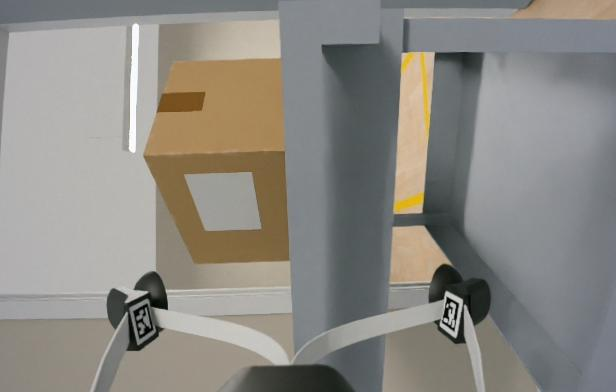

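Emit:
move(r1={"base":{"strafe_m":0.169},"joints":{"wrist_yaw_rad":0,"wrist_roll_rad":0,"lift_m":0.685},"pace":"slow"}, cameras=[], blocking=false)

Emit:
wait(seconds=4, cameras=[])

Emit:
move(r1={"base":{"rotate_rad":-0.4},"pace":"slow"}, cameras=[], blocking=false)

Emit:
wait(seconds=3, cameras=["r1_head_camera","r1_wrist_camera"])

Scene clock: 1303.30 s.
move: r1 moving
r1.base_odometry: x=-1.996 y=+2.604 heading=-0.151
r1.turned_by_wheels: +0.000
r1.turned_by_imu: +0.000
r1.base_tilt: forward=-1.6 right=+1.2
r1.lidar_m: 0.50 1.60 1.91 1.85 1.98 2.85 - 3.86 2.92 1.22 1.15 0.48
r1.base_status: strafe_m moving
r1.joint_positions: lift_m=+0.686 arm_m=+0.000 wrist_yaw_rad=-0.003 wrist_pitch_rad=+0.004 wrist_roll_rad=+1.165 gripper_m=+0.141
r1.joint_status: lift_m moving; wrist_yaw_rad moving; wrist_roll_rad moving
r1.measured_speeds: translate_m=+0.001 strafe_m=+0.056 rotate_rad=-0.004 lift_m=+0.000 arm_m=+0.000 wrist_yaw_rad=+0.011 wrist_pitch_rad=+0.000 wrist_roll_rad=-1.718
r1.motor_effort: lift_m=+12(15) arm_m=-3(4) wheel_0=-9(9) wheel_1=+6(7) wheel_2=+0(1)
r1.servo_current: wrist_yaw_rad=33(85) wrist_pitch_rad=39(52) wrist_roll_rad=111(111) gripper_m=46(46)
r1.hand_pose: x=+0.4591 y=-0.0882 z=+0.8626 quat_wxyz=(+0.835, +0.550, +0.001, -0.002) (m; r1's base frame)
r1.wrist_depth_mm: - - 521 512 264 262 - / - - 615 544 234 279 - / - - - 654 300 - - / - - - 768 327 - - / - - - 303 368 831 - / - 193 - 330 186 194 - / - - - 143 462 477 -
r2: as last shown
r2.base_tilt: forward=-0.7 right=+0.1
r2.lidar_m: 1.15 0.34 0.30 1.04 1.23 4.60 - 2.12 1.54 1.45 1.51 1.21
r2.motor_effort: lift_m=+21(21) arm_m=-3(4) wheel_0=+11(12) wheel_1=-3(3) wheel_2=-4(4)
r2.servo_current: wrist_yaw_rad=52(59) wrist_pitch_rad=39(52) wrist_roll_rad=52(59) gripper_m=104(111)
r2.wrist_depth_mm: - - 242 163 238 238 237 / - - 243 164 241 239 239 / - - 244 164 244 241 241 / - - 247 167 245 242 242 / - - 248 166 246 244 243 / - - 186 167 182 246 244 / - - 252 - 249 246 246
pictures: none
No camera images: "cameras" was empty.

Scene clock: 1305.63 s.
earlier move: r1 done
r1.base_odometry: x=-1.973 y=+2.756 heading=-0.151
r1.turned_by_wheels: +0.000
r1.turned_by_imu: +0.001
r1.base_tilt: forward=-1.6 right=+1.3
r1.lidar_m: 0.61 1.59 1.77 1.71 1.81 2.60 - 4.06 3.09 1.35 0.61 0.56
r1.base_status: done
r1.joint_positions: lift_m=+0.686 arm_m=+0.000 wrist_yaw_rad=-0.003 wrist_pitch_rad=+0.004 wrist_roll_rad=+0.002 gripper_m=+0.141
r1.joint_status: all done
r1.measured_speeds: all 0
r1.motor_effort: lift_m=+12(15) arm_m=-4(4) wheel_0=-4(9) wheel_1=+1(7) wheel_2=-1(2)
r1.servo_current: wrist_yaw_rad=46(85) wrist_pitch_rad=39(52) wrist_roll_rad=39(111) gripper_m=39(52)
r1.hand_pose: x=+0.4591 y=-0.0882 z=+0.8626 quat_wxyz=(+1.000, +0.001, +0.002, -0.001) (m; r1's base frame)
r1.wrist_depth_mm: - - - - - - - / - - - - - - 544 / - - - - - 640 535 / - - - - - 647 539 / - - - - - 621 - / - 194 - 402 191 196 - / - - - 143 1983 - -
r2.base_odometry: x=-2.319 y=-2.388 heading=-2.139
r2.turned_by_wheels: +0.000
r2.turned_by_imu: +0.000
r2.base_tilt: forward=-0.7 right=+0.1
r2.lidar_m: 1.16 0.34 0.31 1.03 1.40 4.57 - 2.17 1.52 1.45 1.53 1.23
r2.base_status: not commanded
r2.joint_positions: lift_m=+0.840 arm_m=+0.000 wrist_yaw_rad=+1.653 wrist_pitch_rad=+0.008 wrist_roll_rad=+0.000 gripper_m=-0.024
r2.joint_status: not commanded
r2.measured_speeds: all 0
r2.motor_effort: lift_m=+21(21) arm_m=-4(4) wheel_0=+11(12) wheel_1=-3(3) wheel_2=-4(4)
r2.servo_current: wrist_yaw_rad=52(65) wrist_pitch_rad=46(59) wrist_roll_rad=39(59) gripper_m=104(111)
r2.hand_pose: x=+0.2344 y=+0.2946 z=+1.0157 quat_wxyz=(+0.677, -0.003, +0.003, +0.736) (m; r2's base frame)
r2.wrist_depth_mm: - - 243 163 239 238 237 / - - 243 164 242 240 239 / - - 246 164 243 242 240 / - - 247 168 244 243 242 / - - 248 166 246 244 243 / - - 187 167 182 246 245 / - - 251 - 250 247 247
wait: 2.33 of 4 s (r1 has come to rest)
pictures: none
No camera images: "cameras" was empty.

Scene clock: 1306.13 s.
move: r1 moving
r1.base_odometry: x=-1.973 y=+2.756 heading=-0.276
r1.turned_by_wheels: -0.125
r1.turned_by_imu: -0.126
r1.base_tilt: forward=-1.6 right=+1.2
r1.lidar_m: 0.60 1.53 1.82 1.71 1.75 2.30 - 4.39 3.20 1.34 1.26 0.56
r1.base_status: rotate_rad moving
r1.joint_positions: lift_m=+0.686 arm_m=+0.000 wrist_yaw_rad=-0.003 wrist_pitch_rad=+0.004 wrist_roll_rad=+0.002 gripper_m=+0.141
r1.joint_status: not commanded
r1.measured_speeds: translate_m=+0.001 strafe_m=+0.001 rotate_rad=-0.484 lift_m=+0.000 arm_m=+0.000 wrist_yaw_rad=+0.000 wrist_pitch_rad=+0.000 wrist_roll_rad=+0.000
r1.motor_effort: lift_m=+12(12) arm_m=-4(4) wheel_0=+4(7) wheel_1=+5(7) wheel_2=+6(6)
r1.servo_current: wrist_yaw_rad=52(65) wrist_pitch_rad=46(52) wrist_roll_rad=46(65) gripper_m=39(52)
r1.hand_pose: x=+0.4591 y=-0.0882 z=+0.8626 quat_wxyz=(+1.000, +0.001, +0.002, -0.001) (m; r1's base frame)
r1.wrist_depth_mm: - - - - - - - / - - - - - 621 676 / - - - - 715 574 634 / - - - - 723 585 627 / - - - - - - - / - 195 183 449 191 196 - / - - - 143 - - 842
r2: as last shown
r2.base_tilt: forward=-0.7 right=+0.0
r2.lidar_m: 1.15 0.36 0.33 1.04 1.39 4.59 - 2.11 1.54 1.45 1.54 1.22
r2.motor_effort: lift_m=+21(21) arm_m=-4(4) wheel_0=+12(12) wheel_1=-3(3) wheel_2=-4(4)
r2.servo_current: wrist_yaw_rad=52(65) wrist_pitch_rad=52(59) wrist_roll_rad=52(52) gripper_m=104(111)
r2.wrist_depth_mm: - - 242 163 239 238 236 / - - 243 164 241 239 238 / - - 245 164 242 241 240 / - - 247 167 245 243 241 / - - 248 166 245 244 244 / - - 186 167 182 247 245 / - - 251 - 249 247 246
pictures: none
No camera images: "cameras" was empty.

Scene clock: 1307.20 s.
earlier move: r1 done
r1.base_odometry: x=-1.973 y=+2.756 heading=-0.551
r1.turned_by_wheels: -0.274
r1.turned_by_imu: -0.276
r1.base_tilt: forward=-1.6 right=+1.2
r1.lidar_m: 0.56 0.63 1.69 1.71 1.69 1.94 3.13 4.30 3.71 3.04 1.29 0.57
r1.base_status: done
r1.joint_positions: lift_m=+0.686 arm_m=+0.000 wrist_yaw_rad=-0.003 wrist_pitch_rad=+0.004 wrist_roll_rad=+0.002 gripper_m=+0.141
r1.joint_status: not commanded
r1.measured_speeds: all 0
r1.motor_effort: lift_m=+12(12) arm_m=-4(4) wheel_0=+2(7) wheel_1=+3(7) wheel_2=+2(6)
r1.servo_current: wrist_yaw_rad=46(72) wrist_pitch_rad=39(52) wrist_roll_rad=59(65) gripper_m=46(52)
r1.hand_pose: x=+0.4591 y=-0.0882 z=+0.8626 quat_wxyz=(+1.000, +0.001, +0.002, -0.001) (m; r1's base frame)
r1.wrist_depth_mm: - - - - - - - / - - - - - - - / - - 778 661 741 - - / - - 778 668 741 - - / - 580 788 676 - - - / 407 196 415 410 191 194 - / - 445 1808 136 - 407 -
r2.base_odometry: x=-2.319 y=-2.388 heading=-2.139
r2.turned_by_wheels: +0.000
r2.turned_by_imu: +0.000
r2.base_tilt: forward=-0.7 right=+0.0
r2.lidar_m: 1.16 0.32 0.31 1.05 1.41 4.55 - 2.15 1.56 1.45 1.53 1.21
r2.base_status: not commanded
r2.joint_positions: lift_m=+0.840 arm_m=+0.000 wrist_yaw_rad=+1.653 wrist_pitch_rad=+0.008 wrist_roll_rad=+0.000 gripper_m=-0.024
r2.joint_status: not commanded
r2.measured_speeds: all 0
r2.motor_effort: lift_m=+21(21) arm_m=-4(4) wheel_0=+12(12) wheel_1=-3(3) wheel_2=-4(4)
r2.servo_current: wrist_yaw_rad=46(65) wrist_pitch_rad=52(59) wrist_roll_rad=59(59) gripper_m=104(111)
r2.hand_pose: x=+0.2344 y=+0.2946 z=+1.0157 quat_wxyz=(+0.677, -0.003, +0.003, +0.736) (m; r2's base frame)
r2.wrist_depth_mm: - - 243 163 241 238 238 / - - 243 164 241 241 238 / - - 246 165 243 241 240 / - - 247 167 245 242 241 / - - 248 166 246 244 244 / - - 186 167 182 246 246 / - - 252 - 250 247 247
wait: 1.07 of 3 s (r1 has come to rest)
pictures: r1_head_camera, r1_wrist_camera
Images, in order (width x height): r1_head_camera 420x560, r1_wrist_camera 616x392.

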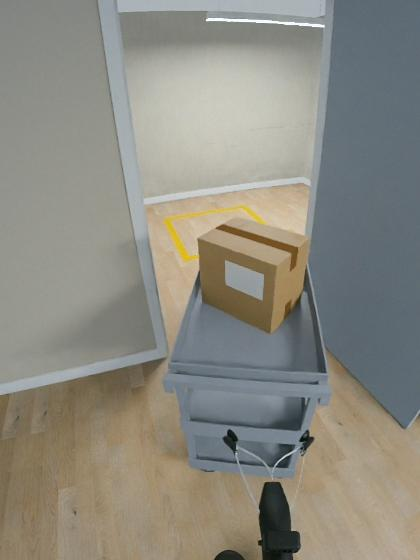

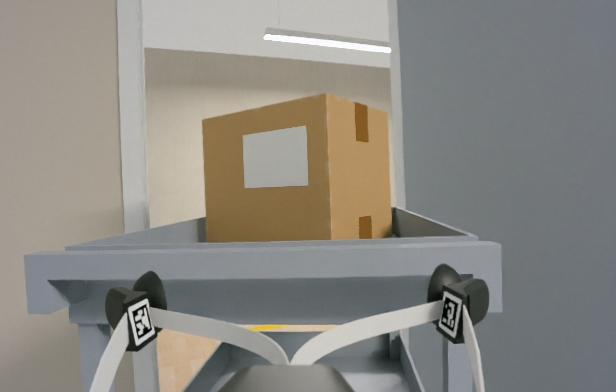

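Emit:
move(r1={"base":{"rotate_rad":0.19},"joints":{"wrist_yaw_rad":-0.25},"pace":"slow"}, cameras=[], blocking=false)

Emit:
wait(seconds=3, cameras=[])

Emit:
move(r1={"base":{"translate_m":0.014,"strafe_m":0.02},"pace":"slow"}, cameras=[], blocking=false)

Emit:
wait(seconds=2, cameras=["r1_head_camera","r1_wrist_camera"])

Scene clock: 1327.20 s.
move: r1 moving
r1.base_odometry: x=-1.973 y=+2.756 heading=-0.430
r1.turned_by_wheels: +0.121
r1.turned_by_imu: +0.121
r1.base_tilt: forward=-1.6 right=+1.3
r1.lidar_m: 0.57 1.50 1.78 1.71 1.71 2.06 3.80 4.30 3.40 3.01 1.30 0.56
r1.base_status: rotate_rad moving
r1.joint_positions: lift_m=+0.686 arm_m=+0.000 wrist_yaw_rad=-0.241 wrist_pitch_rad=+0.004 wrist_roll_rad=+0.002 gripper_m=+0.141
r1.joint_status: wrist_yaw_rad moving
r1.measured_speeds: translate_m=-0.001 strafe_m=+0.000 rotate_rad=+0.399 lift_m=+0.000 arm_m=+0.000 wrist_yaw_rad=-0.245 wrist_pitch_rad=+0.000 wrist_roll_rad=+0.000
r1.motor_effort: lift_m=+12(12) arm_m=-4(4) wheel_0=-3(7) wheel_1=-5(6) wheel_2=-4(5)
r1.servo_current: wrist_yaw_rad=39(98) wrist_pitch_rad=46(52) wrist_roll_rad=46(59) gripper_m=39(46)
r1.hand_pose: x=+0.4300 y=-0.1538 z=+0.8626 quat_wxyz=(+0.993, +0.001, +0.002, -0.120) (m; r1's base frame)
r1.wrist_depth_mm: - - - - - - - / - - - - - - - / - - 707 707 - - - / - - 707 668 - - - / - 668 715 - - - - / 415 195 183 430 191 193 - / 424 1983 - 143 436 - -
r2: as last shown
r2.base_tilt: forward=-0.7 right=+0.1
r2.lidar_m: 1.14 0.33 0.30 1.04 1.37 4.57 - 2.13 1.54 1.46 1.50 1.22
r2.motor_effort: lift_m=+21(21) arm_m=-4(4) wheel_0=+12(12) wheel_1=-2(3) wheel_2=-4(4)
r2.servo_current: wrist_yaw_rad=46(52) wrist_pitch_rad=46(59) wrist_roll_rad=52(52) gripper_m=111(111)
r2.wrist_depth_mm: - - 242 163 239 239 237 / - - 243 164 242 239 238 / - - 246 164 243 241 240 / - - 247 167 245 243 241 / - - 248 166 246 244 244 / - - 186 167 182 248 244 / - - 251 - 249 246 246
pictures: none
No camera images: "cameras" was empty.

Scene clock: 1327.87 s.
earlier move: r1 done
r1.base_odometry: x=-1.973 y=+2.756 heading=-0.361
r1.turned_by_wheels: +0.068
r1.turned_by_imu: +0.069
r1.base_tilt: forward=-1.6 right=+1.3
r1.lidar_m: 0.55 1.52 1.89 1.72 1.73 2.16 - 4.33 3.30 1.48 1.29 0.57
r1.base_status: done
r1.joint_positions: lift_m=+0.686 arm_m=+0.000 wrist_yaw_rad=-0.247 wrist_pitch_rad=+0.004 wrist_roll_rad=+0.002 gripper_m=+0.141
r1.joint_status: all done
r1.measured_speeds: all 0
r1.motor_effort: lift_m=+12(12) arm_m=-4(4) wheel_0=-3(7) wheel_1=-4(6) wheel_2=-3(5)
r1.servo_current: wrist_yaw_rad=46(98) wrist_pitch_rad=52(52) wrist_roll_rad=39(59) gripper_m=39(46)
r1.hand_pose: x=+0.4291 y=-0.1553 z=+0.8626 quat_wxyz=(+0.992, +0.001, +0.002, -0.123) (m; r1's base frame)
r1.wrist_depth_mm: - - - - - - - / - - - - - - - / - - 798 668 732 - - / - - 788 668 768 - - / - - - - - - - / 379 197 424 424 190 196 - / - 445 1983 136 - - -
r2.base_odometry: x=-2.319 y=-2.388 heading=-2.139
r2.turned_by_wheels: +0.000
r2.turned_by_imu: +0.000
r2.base_tilt: forward=-0.7 right=+0.0
r2.lidar_m: 1.15 0.35 0.31 1.05 1.38 4.58 - 2.15 1.53 1.46 1.51 1.22
r2.base_status: not commanded
r2.joint_positions: lift_m=+0.840 arm_m=+0.000 wrist_yaw_rad=+1.653 wrist_pitch_rad=+0.008 wrist_roll_rad=+0.000 gripper_m=-0.024
r2.joint_status: not commanded
r2.measured_speeds: all 0
r2.motor_effort: lift_m=+21(21) arm_m=-4(4) wheel_0=+12(12) wheel_1=-3(3) wheel_2=-4(4)
r2.servo_current: wrist_yaw_rad=33(52) wrist_pitch_rad=46(59) wrist_roll_rad=39(52) gripper_m=104(111)
r2.hand_pose: x=+0.2344 y=+0.2946 z=+1.0157 quat_wxyz=(+0.677, -0.003, +0.003, +0.736) (m; r2's base frame)
r2.wrist_depth_mm: - - 242 163 239 238 237 / - - 244 164 240 240 239 / - - 245 165 242 241 240 / - - 247 167 243 243 242 / - - 248 166 246 245 243 / - - 186 167 182 246 244 / - - 252 - 249 247 246
wait: 0.67 of 3 s (r1 has come to rest)
pictures: none
No camera images: "cameras" was empty.

Scene clock: 1328.37 s.
move: r1 moving
r1.base_odometry: x=-1.962 y=+2.763 heading=-0.362
r1.turned_by_wheels: +0.000
r1.turned_by_imu: +0.000
r1.base_tilt: forward=-1.6 right=+1.3
r1.lidar_m: 0.56 1.50 1.85 1.70 1.73 2.13 - 4.34 3.32 1.50 1.31 0.56
r1.base_status: translate_m moving; strafe_m moving
r1.joint_positions: lift_m=+0.686 arm_m=+0.000 wrist_yaw_rad=-0.247 wrist_pitch_rad=+0.004 wrist_roll_rad=+0.002 gripper_m=+0.141
r1.joint_status: not commanded
r1.measured_speeds: translate_m=+0.028 strafe_m=+0.040 rotate_rad=-0.003 lift_m=+0.000 arm_m=+0.000 wrist_yaw_rad=+0.000 wrist_pitch_rad=+0.000 wrist_roll_rad=+0.000
r1.motor_effort: lift_m=+12(12) arm_m=-4(4) wheel_0=-3(6) wheel_1=+5(7) wheel_2=-4(5)
r1.servo_current: wrist_yaw_rad=46(59) wrist_pitch_rad=39(52) wrist_roll_rad=59(59) gripper_m=39(46)
r1.hand_pose: x=+0.4291 y=-0.1553 z=+0.8626 quat_wxyz=(+0.992, +0.001, +0.002, -0.123) (m; r1's base frame)
r1.wrist_depth_mm: - - - - - - - / - - - - - - - / - - 798 676 750 - - / - - 809 676 750 - - / - - 778 683 - - - / - 196 421 418 191 194 - / - 439 1983 136 - 410 -
r2: as last shown
r2.base_tilt: forward=-0.6 right=+0.1
r2.lidar_m: 1.15 0.30 0.32 1.04 1.41 4.57 - 2.15 1.54 1.46 1.54 1.22
r2.motor_effort: lift_m=+21(21) arm_m=-4(4) wheel_0=+12(12) wheel_1=-3(3) wheel_2=-3(4)
r2.servo_current: wrist_yaw_rad=33(59) wrist_pitch_rad=46(52) wrist_roll_rad=46(52) gripper_m=104(111)
r2.wrist_depth_mm: - - 242 163 240 239 237 / - - 243 164 241 240 239 / - - 245 165 243 241 241 / - - 247 168 244 243 241 / - - 247 166 245 244 245 / - - 186 167 182 245 245 / - - 252 - 248 246 248
pictures: none
No camera images: "cameras" was empty.

Scene clock: 1329.13 s.
earlier move: r1 done
r1.base_odometry: x=-1.953 y=+2.770 heading=-0.362
r1.turned_by_wheels: +0.000
r1.turned_by_imu: +0.000
r1.base_tilt: forward=-1.6 right=+1.3
r1.lidar_m: 0.55 1.49 1.86 1.68 1.71 2.11 - 4.37 3.34 1.47 1.32 0.55
r1.base_status: done
r1.joint_positions: lift_m=+0.686 arm_m=+0.000 wrist_yaw_rad=-0.247 wrist_pitch_rad=+0.004 wrist_roll_rad=+0.002 gripper_m=+0.141
r1.joint_status: not commanded
r1.measured_speeds: all 0
r1.motor_effort: lift_m=+12(13) arm_m=-4(4) wheel_0=-4(6) wheel_1=+2(7) wheel_2=-3(5)
r1.servo_current: wrist_yaw_rad=46(65) wrist_pitch_rad=39(52) wrist_roll_rad=39(65) gripper_m=46(46)
r1.hand_pose: x=+0.4291 y=-0.1553 z=+0.8626 quat_wxyz=(+0.992, +0.001, +0.002, -0.123) (m; r1's base frame)
r1.wrist_depth_mm: - - - - - - - / - - - - - - - / - - - 676 715 - - / - - - 683 715 - - / - - - 707 - - - / - 196 418 415 191 193 - / - 439 1983 136 - 407 -
r2.base_odometry: x=-2.319 y=-2.388 heading=-2.139
r2.turned_by_wheels: +0.000
r2.turned_by_imu: +0.000
r2.base_tilt: forward=-0.7 right=+0.1
r2.lidar_m: 1.16 0.33 0.31 1.02 1.41 4.59 - 2.12 1.55 1.46 1.51 1.21
r2.base_status: not commanded
r2.joint_positions: lift_m=+0.840 arm_m=+0.000 wrist_yaw_rad=+1.653 wrist_pitch_rad=+0.008 wrist_roll_rad=+0.000 gripper_m=-0.024
r2.joint_status: not commanded
r2.measured_speeds: all 0
r2.motor_effort: lift_m=+21(21) arm_m=-4(4) wheel_0=+11(12) wheel_1=-2(3) wheel_2=-3(4)
r2.servo_current: wrist_yaw_rad=52(59) wrist_pitch_rad=59(59) wrist_roll_rad=46(65) gripper_m=104(111)
r2.hand_pose: x=+0.2344 y=+0.2946 z=+1.0157 quat_wxyz=(+0.677, -0.003, +0.003, +0.736) (m; r2's base frame)
r2.wrist_depth_mm: - - 242 163 240 238 237 / - - 244 164 241 239 239 / - - 245 164 243 241 241 / - - 247 168 244 243 243 / - - 248 166 246 244 243 / - - 186 167 182 246 245 / - - 251 - 249 247 246
wait: 0.77 of 2 s (r1 has come to rest)
pictures: r1_head_camera, r1_wrist_camera
Images, in order (width x height): r1_head_camera 420x560, r1_wrist_camera 616x392.

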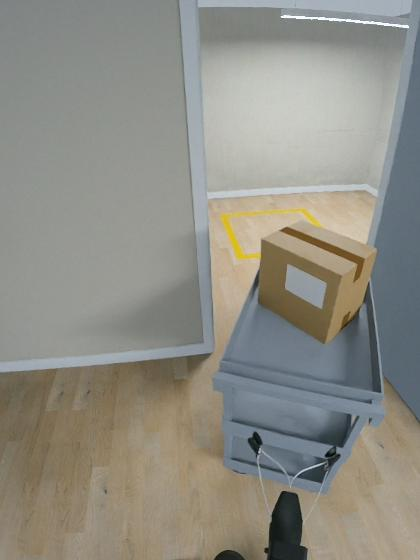

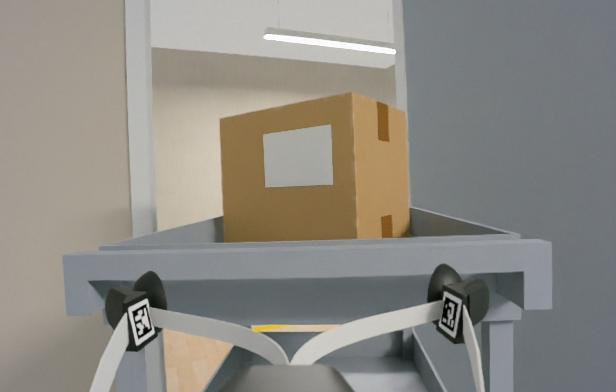

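Emit:
move(r1={"base":{"translate_m":0.339,"strafe_m":-0.0866},"pace":"slow","contact_limits":{"translate_m":0.4}}, cameras=[], blocking=false)

Emit:
wait(seconds=5, cameras=["r1_head_camera","r1_wrist_camera"])

Scene clock: 1337.50 s.
move: r1 moving
r1.base_odometry: x=-1.942 y=+2.763 heading=-0.361
r1.turned_by_wheels: +0.000
r1.turned_by_imu: +0.000
r1.base_tilt: forward=-1.6 right=+1.3
r1.lidar_m: 0.55 1.49 1.86 1.70 1.72 2.15 - 4.38 3.32 1.45 1.27 0.55
r1.base_status: translate_m moving; strafe_m moving
r1.joint_positions: lift_m=+0.686 arm_m=+0.000 wrist_yaw_rad=-0.247 wrist_pitch_rad=+0.004 wrist_roll_rad=+0.002 gripper_m=+0.141
r1.joint_status: not commanded
r1.measured_speeds: translate_m=+0.048 strafe_m=-0.012 rotate_rad=+0.001 lift_m=+0.000 arm_m=+0.000 wrist_yaw_rad=+0.000 wrist_pitch_rad=+0.000 wrist_roll_rad=+0.000
r1.motor_effort: lift_m=+12(12) arm_m=-4(4) wheel_0=+4(6) wheel_1=+3(4) wheel_2=-8(8)
r1.servo_current: wrist_yaw_rad=52(59) wrist_pitch_rad=46(46) wrist_roll_rad=39(65) gripper_m=39(52)
r1.contact_limits: translate_m 0.4
r1.hand_pose: x=+0.4291 y=-0.1553 z=+0.8626 quat_wxyz=(+0.992, +0.001, +0.002, -0.123) (m; r1's base frame)
r1.wrist_depth_mm: - - - - - - - / - - - - - - - / - - 778 668 699 - - / - - - 676 691 - - / - - - 676 - - - / - 197 179 399 187 197 - / - 427 1921 136 - - -
r2: as last shown
r2.lidar_m: 1.16 0.32 0.29 1.03 1.41 4.60 - 2.15 1.54 1.47 1.53 1.22
r2.motor_effort: lift_m=+21(21) arm_m=-4(4) wheel_0=+12(12) wheel_1=-3(3) wheel_2=-4(4)
r2.servo_current: wrist_yaw_rad=46(59) wrist_pitch_rad=52(52) wrist_roll_rad=46(52) gripper_m=104(104)
r2.wrist_depth_mm: - - 242 163 240 237 237 / - - 244 164 241 239 238 / - - 245 165 242 240 241 / - - 246 168 245 244 242 / - - 248 166 246 244 243 / - - 187 167 182 247 244 / - - 251 - 249 247 246
pictures: none
No camera images: "cameras" was empty.

Scene clock: 1341.77 s.
earlier move: r1 done
r1.base_odometry: x=-1.666 y=+2.569 heading=-0.361
r1.turned_by_wheels: +0.000
r1.turned_by_imu: -0.001
r1.base_tilt: forward=-1.6 right=+1.3
r1.lidar_m: 0.48 1.19 1.47 1.84 1.85 2.31 - 4.66 3.19 1.20 1.07 0.43
r1.base_status: done
r1.joint_positions: lift_m=+0.686 arm_m=+0.000 wrist_yaw_rad=-0.253 wrist_pitch_rad=+0.004 wrist_roll_rad=+0.002 gripper_m=+0.141
r1.joint_status: not commanded
r1.measured_speeds: all 0
r1.motor_effort: lift_m=+13(13) arm_m=+4(5) wheel_0=+6(10) wheel_1=+2(6) wheel_2=-4(11)
r1.servo_current: wrist_yaw_rad=52(78) wrist_pitch_rad=39(52) wrist_roll_rad=59(78) gripper_m=39(59)
r1.contact_limits: translate_m 0.4
r1.hand_pose: x=+0.4282 y=-0.1567 z=+0.8626 quat_wxyz=(+0.992, +0.001, +0.002, -0.126) (m; r1's base frame)
r1.wrist_depth_mm: - - - - - - - / - - - 585 1205 - - / 842 - 634 549 621 - - / - - 647 549 615 - - / - 564 647 554 574 - - / - 195 - - 183 195 - / 310 306 303 143 298 297 -
r2.base_odometry: x=-2.319 y=-2.388 heading=-2.139
r2.turned_by_wheels: +0.000
r2.turned_by_imu: +0.001
r2.base_tilt: forward=-0.7 right=+0.0
r2.lidar_m: 1.16 0.35 0.31 1.21 3.40 4.58 - 2.14 1.55 1.45 1.55 1.22
r2.base_status: not commanded
r2.joint_positions: lift_m=+0.840 arm_m=+0.000 wrist_yaw_rad=+1.653 wrist_pitch_rad=+0.008 wrist_roll_rad=+0.000 gripper_m=-0.024
r2.joint_status: not commanded
r2.measured_speeds: all 0
r2.motor_effort: lift_m=+21(21) arm_m=-4(4) wheel_0=+12(12) wheel_1=-2(3) wheel_2=-4(4)
r2.servo_current: wrist_yaw_rad=46(65) wrist_pitch_rad=52(59) wrist_roll_rad=46(59) gripper_m=104(111)
r2.hand_pose: x=+0.2344 y=+0.2946 z=+1.0157 quat_wxyz=(+0.677, -0.003, +0.003, +0.736) (m; r2's base frame)
r2.wrist_depth_mm: - - 241 162 239 239 237 / - - 244 164 241 240 238 / - - 245 164 243 240 239 / - - 247 167 244 243 241 / - - 249 166 245 245 244 / - - 187 167 182 246 245 / - - 252 - 249 248 246
wait: 4.27 of 5 s (r1 has come to rest)
pictures: r1_head_camera, r1_wrist_camera
Images, in order (width x height): r1_head_camera 420x560, r1_wrist_camera 616x392.

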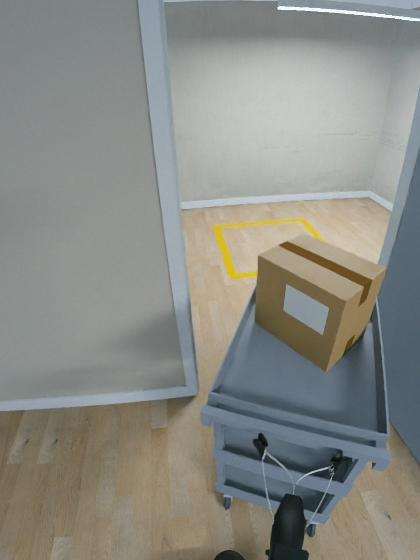

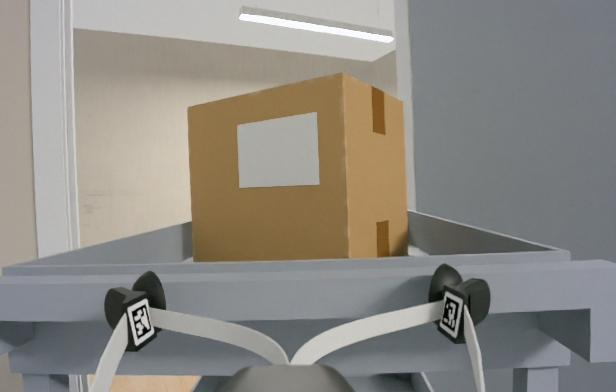

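Emit:
move(r1={"base":{"translate_m":0.389,"strafe_m":-0.093},"pace":"slow","contact_limits":{"translate_m":0.4}}, cameras=[], blocking=false)

Emit:
wait(seconds=6, cameras=["r1_head_camera","r1_wrist_camera"])

Scene clock: 1349.77 s.
move: r1 moving
r1.base_odometry: x=-1.656 y=+2.562 heading=-0.361
r1.turned_by_wheels: +0.000
r1.turned_by_imu: +0.000
r1.base_tilt: forward=-1.6 right=+1.3
r1.lidar_m: 0.48 1.15 1.46 1.84 1.85 2.32 - 4.64 3.17 1.20 1.07 0.46
r1.base_status: translate_m moving; strafe_m moving
r1.joint_positions: lift_m=+0.686 arm_m=+0.000 wrist_yaw_rad=-0.253 wrist_pitch_rad=+0.004 wrist_roll_rad=+0.002 gripper_m=+0.141
r1.joint_status: not commanded
r1.measured_speeds: translate_m=+0.048 strafe_m=-0.012 rotate_rad=+0.000 lift_m=+0.000 arm_m=+0.000 wrist_yaw_rad=+0.000 wrist_pitch_rad=+0.000 wrist_roll_rad=+0.000
r1.motor_effort: lift_m=+12(13) arm_m=+4(5) wheel_0=+5(10) wheel_1=+4(5) wheel_2=-6(7)
r1.servo_current: wrist_yaw_rad=39(65) wrist_pitch_rad=46(46) wrist_roll_rad=52(59) gripper_m=39(52)
r1.contact_limits: translate_m 0.4
r1.hand_pose: x=+0.4282 y=-0.1567 z=+0.8626 quat_wxyz=(+0.992, +0.001, +0.002, -0.126) (m; r1's base frame)
r1.wrist_depth_mm: - - - - - - - / - - - 580 1205 - - / - - 647 544 615 - - / 820 - 647 549 609 - - / - 597 647 554 615 - - / - 193 - - 182 191 - / 307 303 301 143 297 296 291
r2: as last shown
r2.turned_by_imu: +0.000
r2.base_tilt: forward=-0.6 right=+0.0
r2.lidar_m: 1.16 0.35 0.31 1.20 3.41 4.58 - 2.14 1.53 1.46 1.51 1.23
r2.motor_effort: lift_m=+21(21) arm_m=-4(4) wheel_0=+12(12) wheel_1=-3(3) wheel_2=-3(4)
r2.servo_current: wrist_yaw_rad=52(59) wrist_pitch_rad=52(59) wrist_roll_rad=52(59) gripper_m=104(104)
r2.wrist_depth_mm: - - 243 163 240 238 238 / - - 243 164 241 240 238 / - - 244 164 242 241 241 / - - 247 168 243 243 241 / - - 249 166 246 245 244 / - - 186 167 182 247 246 / - - 252 - 249 246 247
pictures: none
No camera images: "cameras" was empty.

Scene clock: 1354.53 s.
earlier move: r1 done
r1.base_odometry: x=-1.335 y=+2.345 heading=-0.361
r1.turned_by_wheels: +0.000
r1.turned_by_imu: +0.000
r1.base_tilt: forward=-1.6 right=+1.3
r1.lidar_m: 0.50 0.78 1.01 1.97 2.01 2.51 - 4.66 1.24 0.89 0.89 0.46
r1.base_status: done
r1.joint_positions: lift_m=+0.686 arm_m=+0.000 wrist_yaw_rad=-0.253 wrist_pitch_rad=+0.004 wrist_roll_rad=+0.002 gripper_m=+0.141
r1.joint_status: not commanded
r1.measured_speeds: all 0
r1.motor_effort: lift_m=+13(13) arm_m=+4(5) wheel_0=+5(10) wheel_1=+3(6) wheel_2=-3(9)
r1.servo_current: wrist_yaw_rad=46(72) wrist_pitch_rad=46(52) wrist_roll_rad=65(72) gripper_m=46(52)
r1.contact_limits: translate_m 0.4
r1.hand_pose: x=+0.4282 y=-0.1567 z=+0.8626 quat_wxyz=(+0.992, +0.001, +0.002, -0.126) (m; r1's base frame)
r1.wrist_depth_mm: - - - - - 960 - / - - - - - - - / - - 668 554 640 - - / - - 683 554 634 - - / - 621 676 569 585 - - / - 194 - - 183 194 - / 340 325 317 143 303 293 -
r2.base_odometry: x=-2.319 y=-2.388 heading=-2.139
r2.turned_by_wheels: +0.000
r2.turned_by_imu: +0.001
r2.base_tilt: forward=-0.7 right=+0.0
r2.lidar_m: 1.16 0.36 0.31 1.13 3.40 4.58 - 2.15 1.56 1.45 1.53 1.22
r2.base_status: not commanded
r2.joint_positions: lift_m=+0.840 arm_m=+0.000 wrist_yaw_rad=+1.653 wrist_pitch_rad=+0.008 wrist_roll_rad=+0.000 gripper_m=-0.024
r2.joint_status: not commanded
r2.measured_speeds: all 0
r2.motor_effort: lift_m=+21(21) arm_m=-4(4) wheel_0=+11(12) wheel_1=-2(3) wheel_2=-3(4)
r2.servo_current: wrist_yaw_rad=52(65) wrist_pitch_rad=52(59) wrist_roll_rad=46(59) gripper_m=104(111)
r2.hand_pose: x=+0.2344 y=+0.2946 z=+1.0157 quat_wxyz=(+0.677, -0.003, +0.003, +0.736) (m; r2's base frame)
r2.wrist_depth_mm: - - 243 163 240 239 238 / - - 243 164 241 240 238 / - - 245 165 242 240 240 / - - 246 168 245 242 242 / - - 249 166 246 245 243 / - - 186 167 182 246 245 / - - 252 - 249 247 247
wait: 4.77 of 6 s (r1 has come to rest)
pictures: r1_head_camera, r1_wrist_camera
Images, in order (width x height): r1_head_camera 420x560, r1_wrist_camera 616x392.

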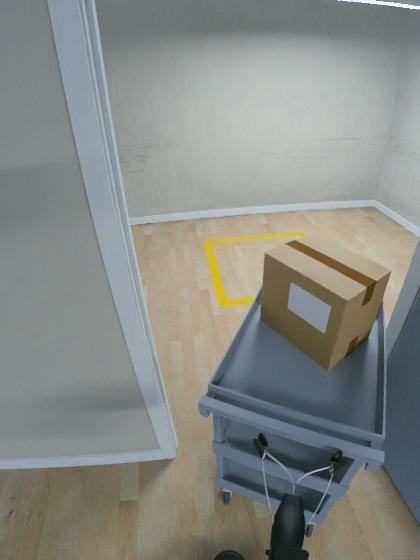

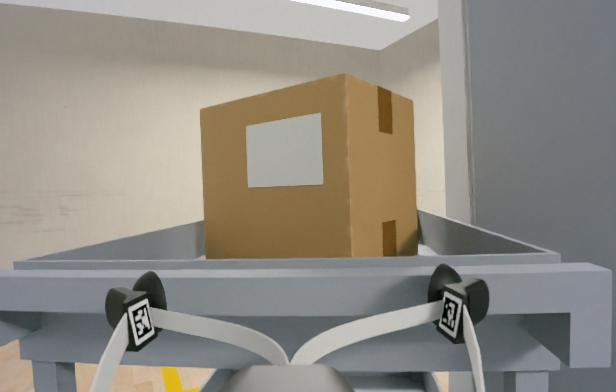

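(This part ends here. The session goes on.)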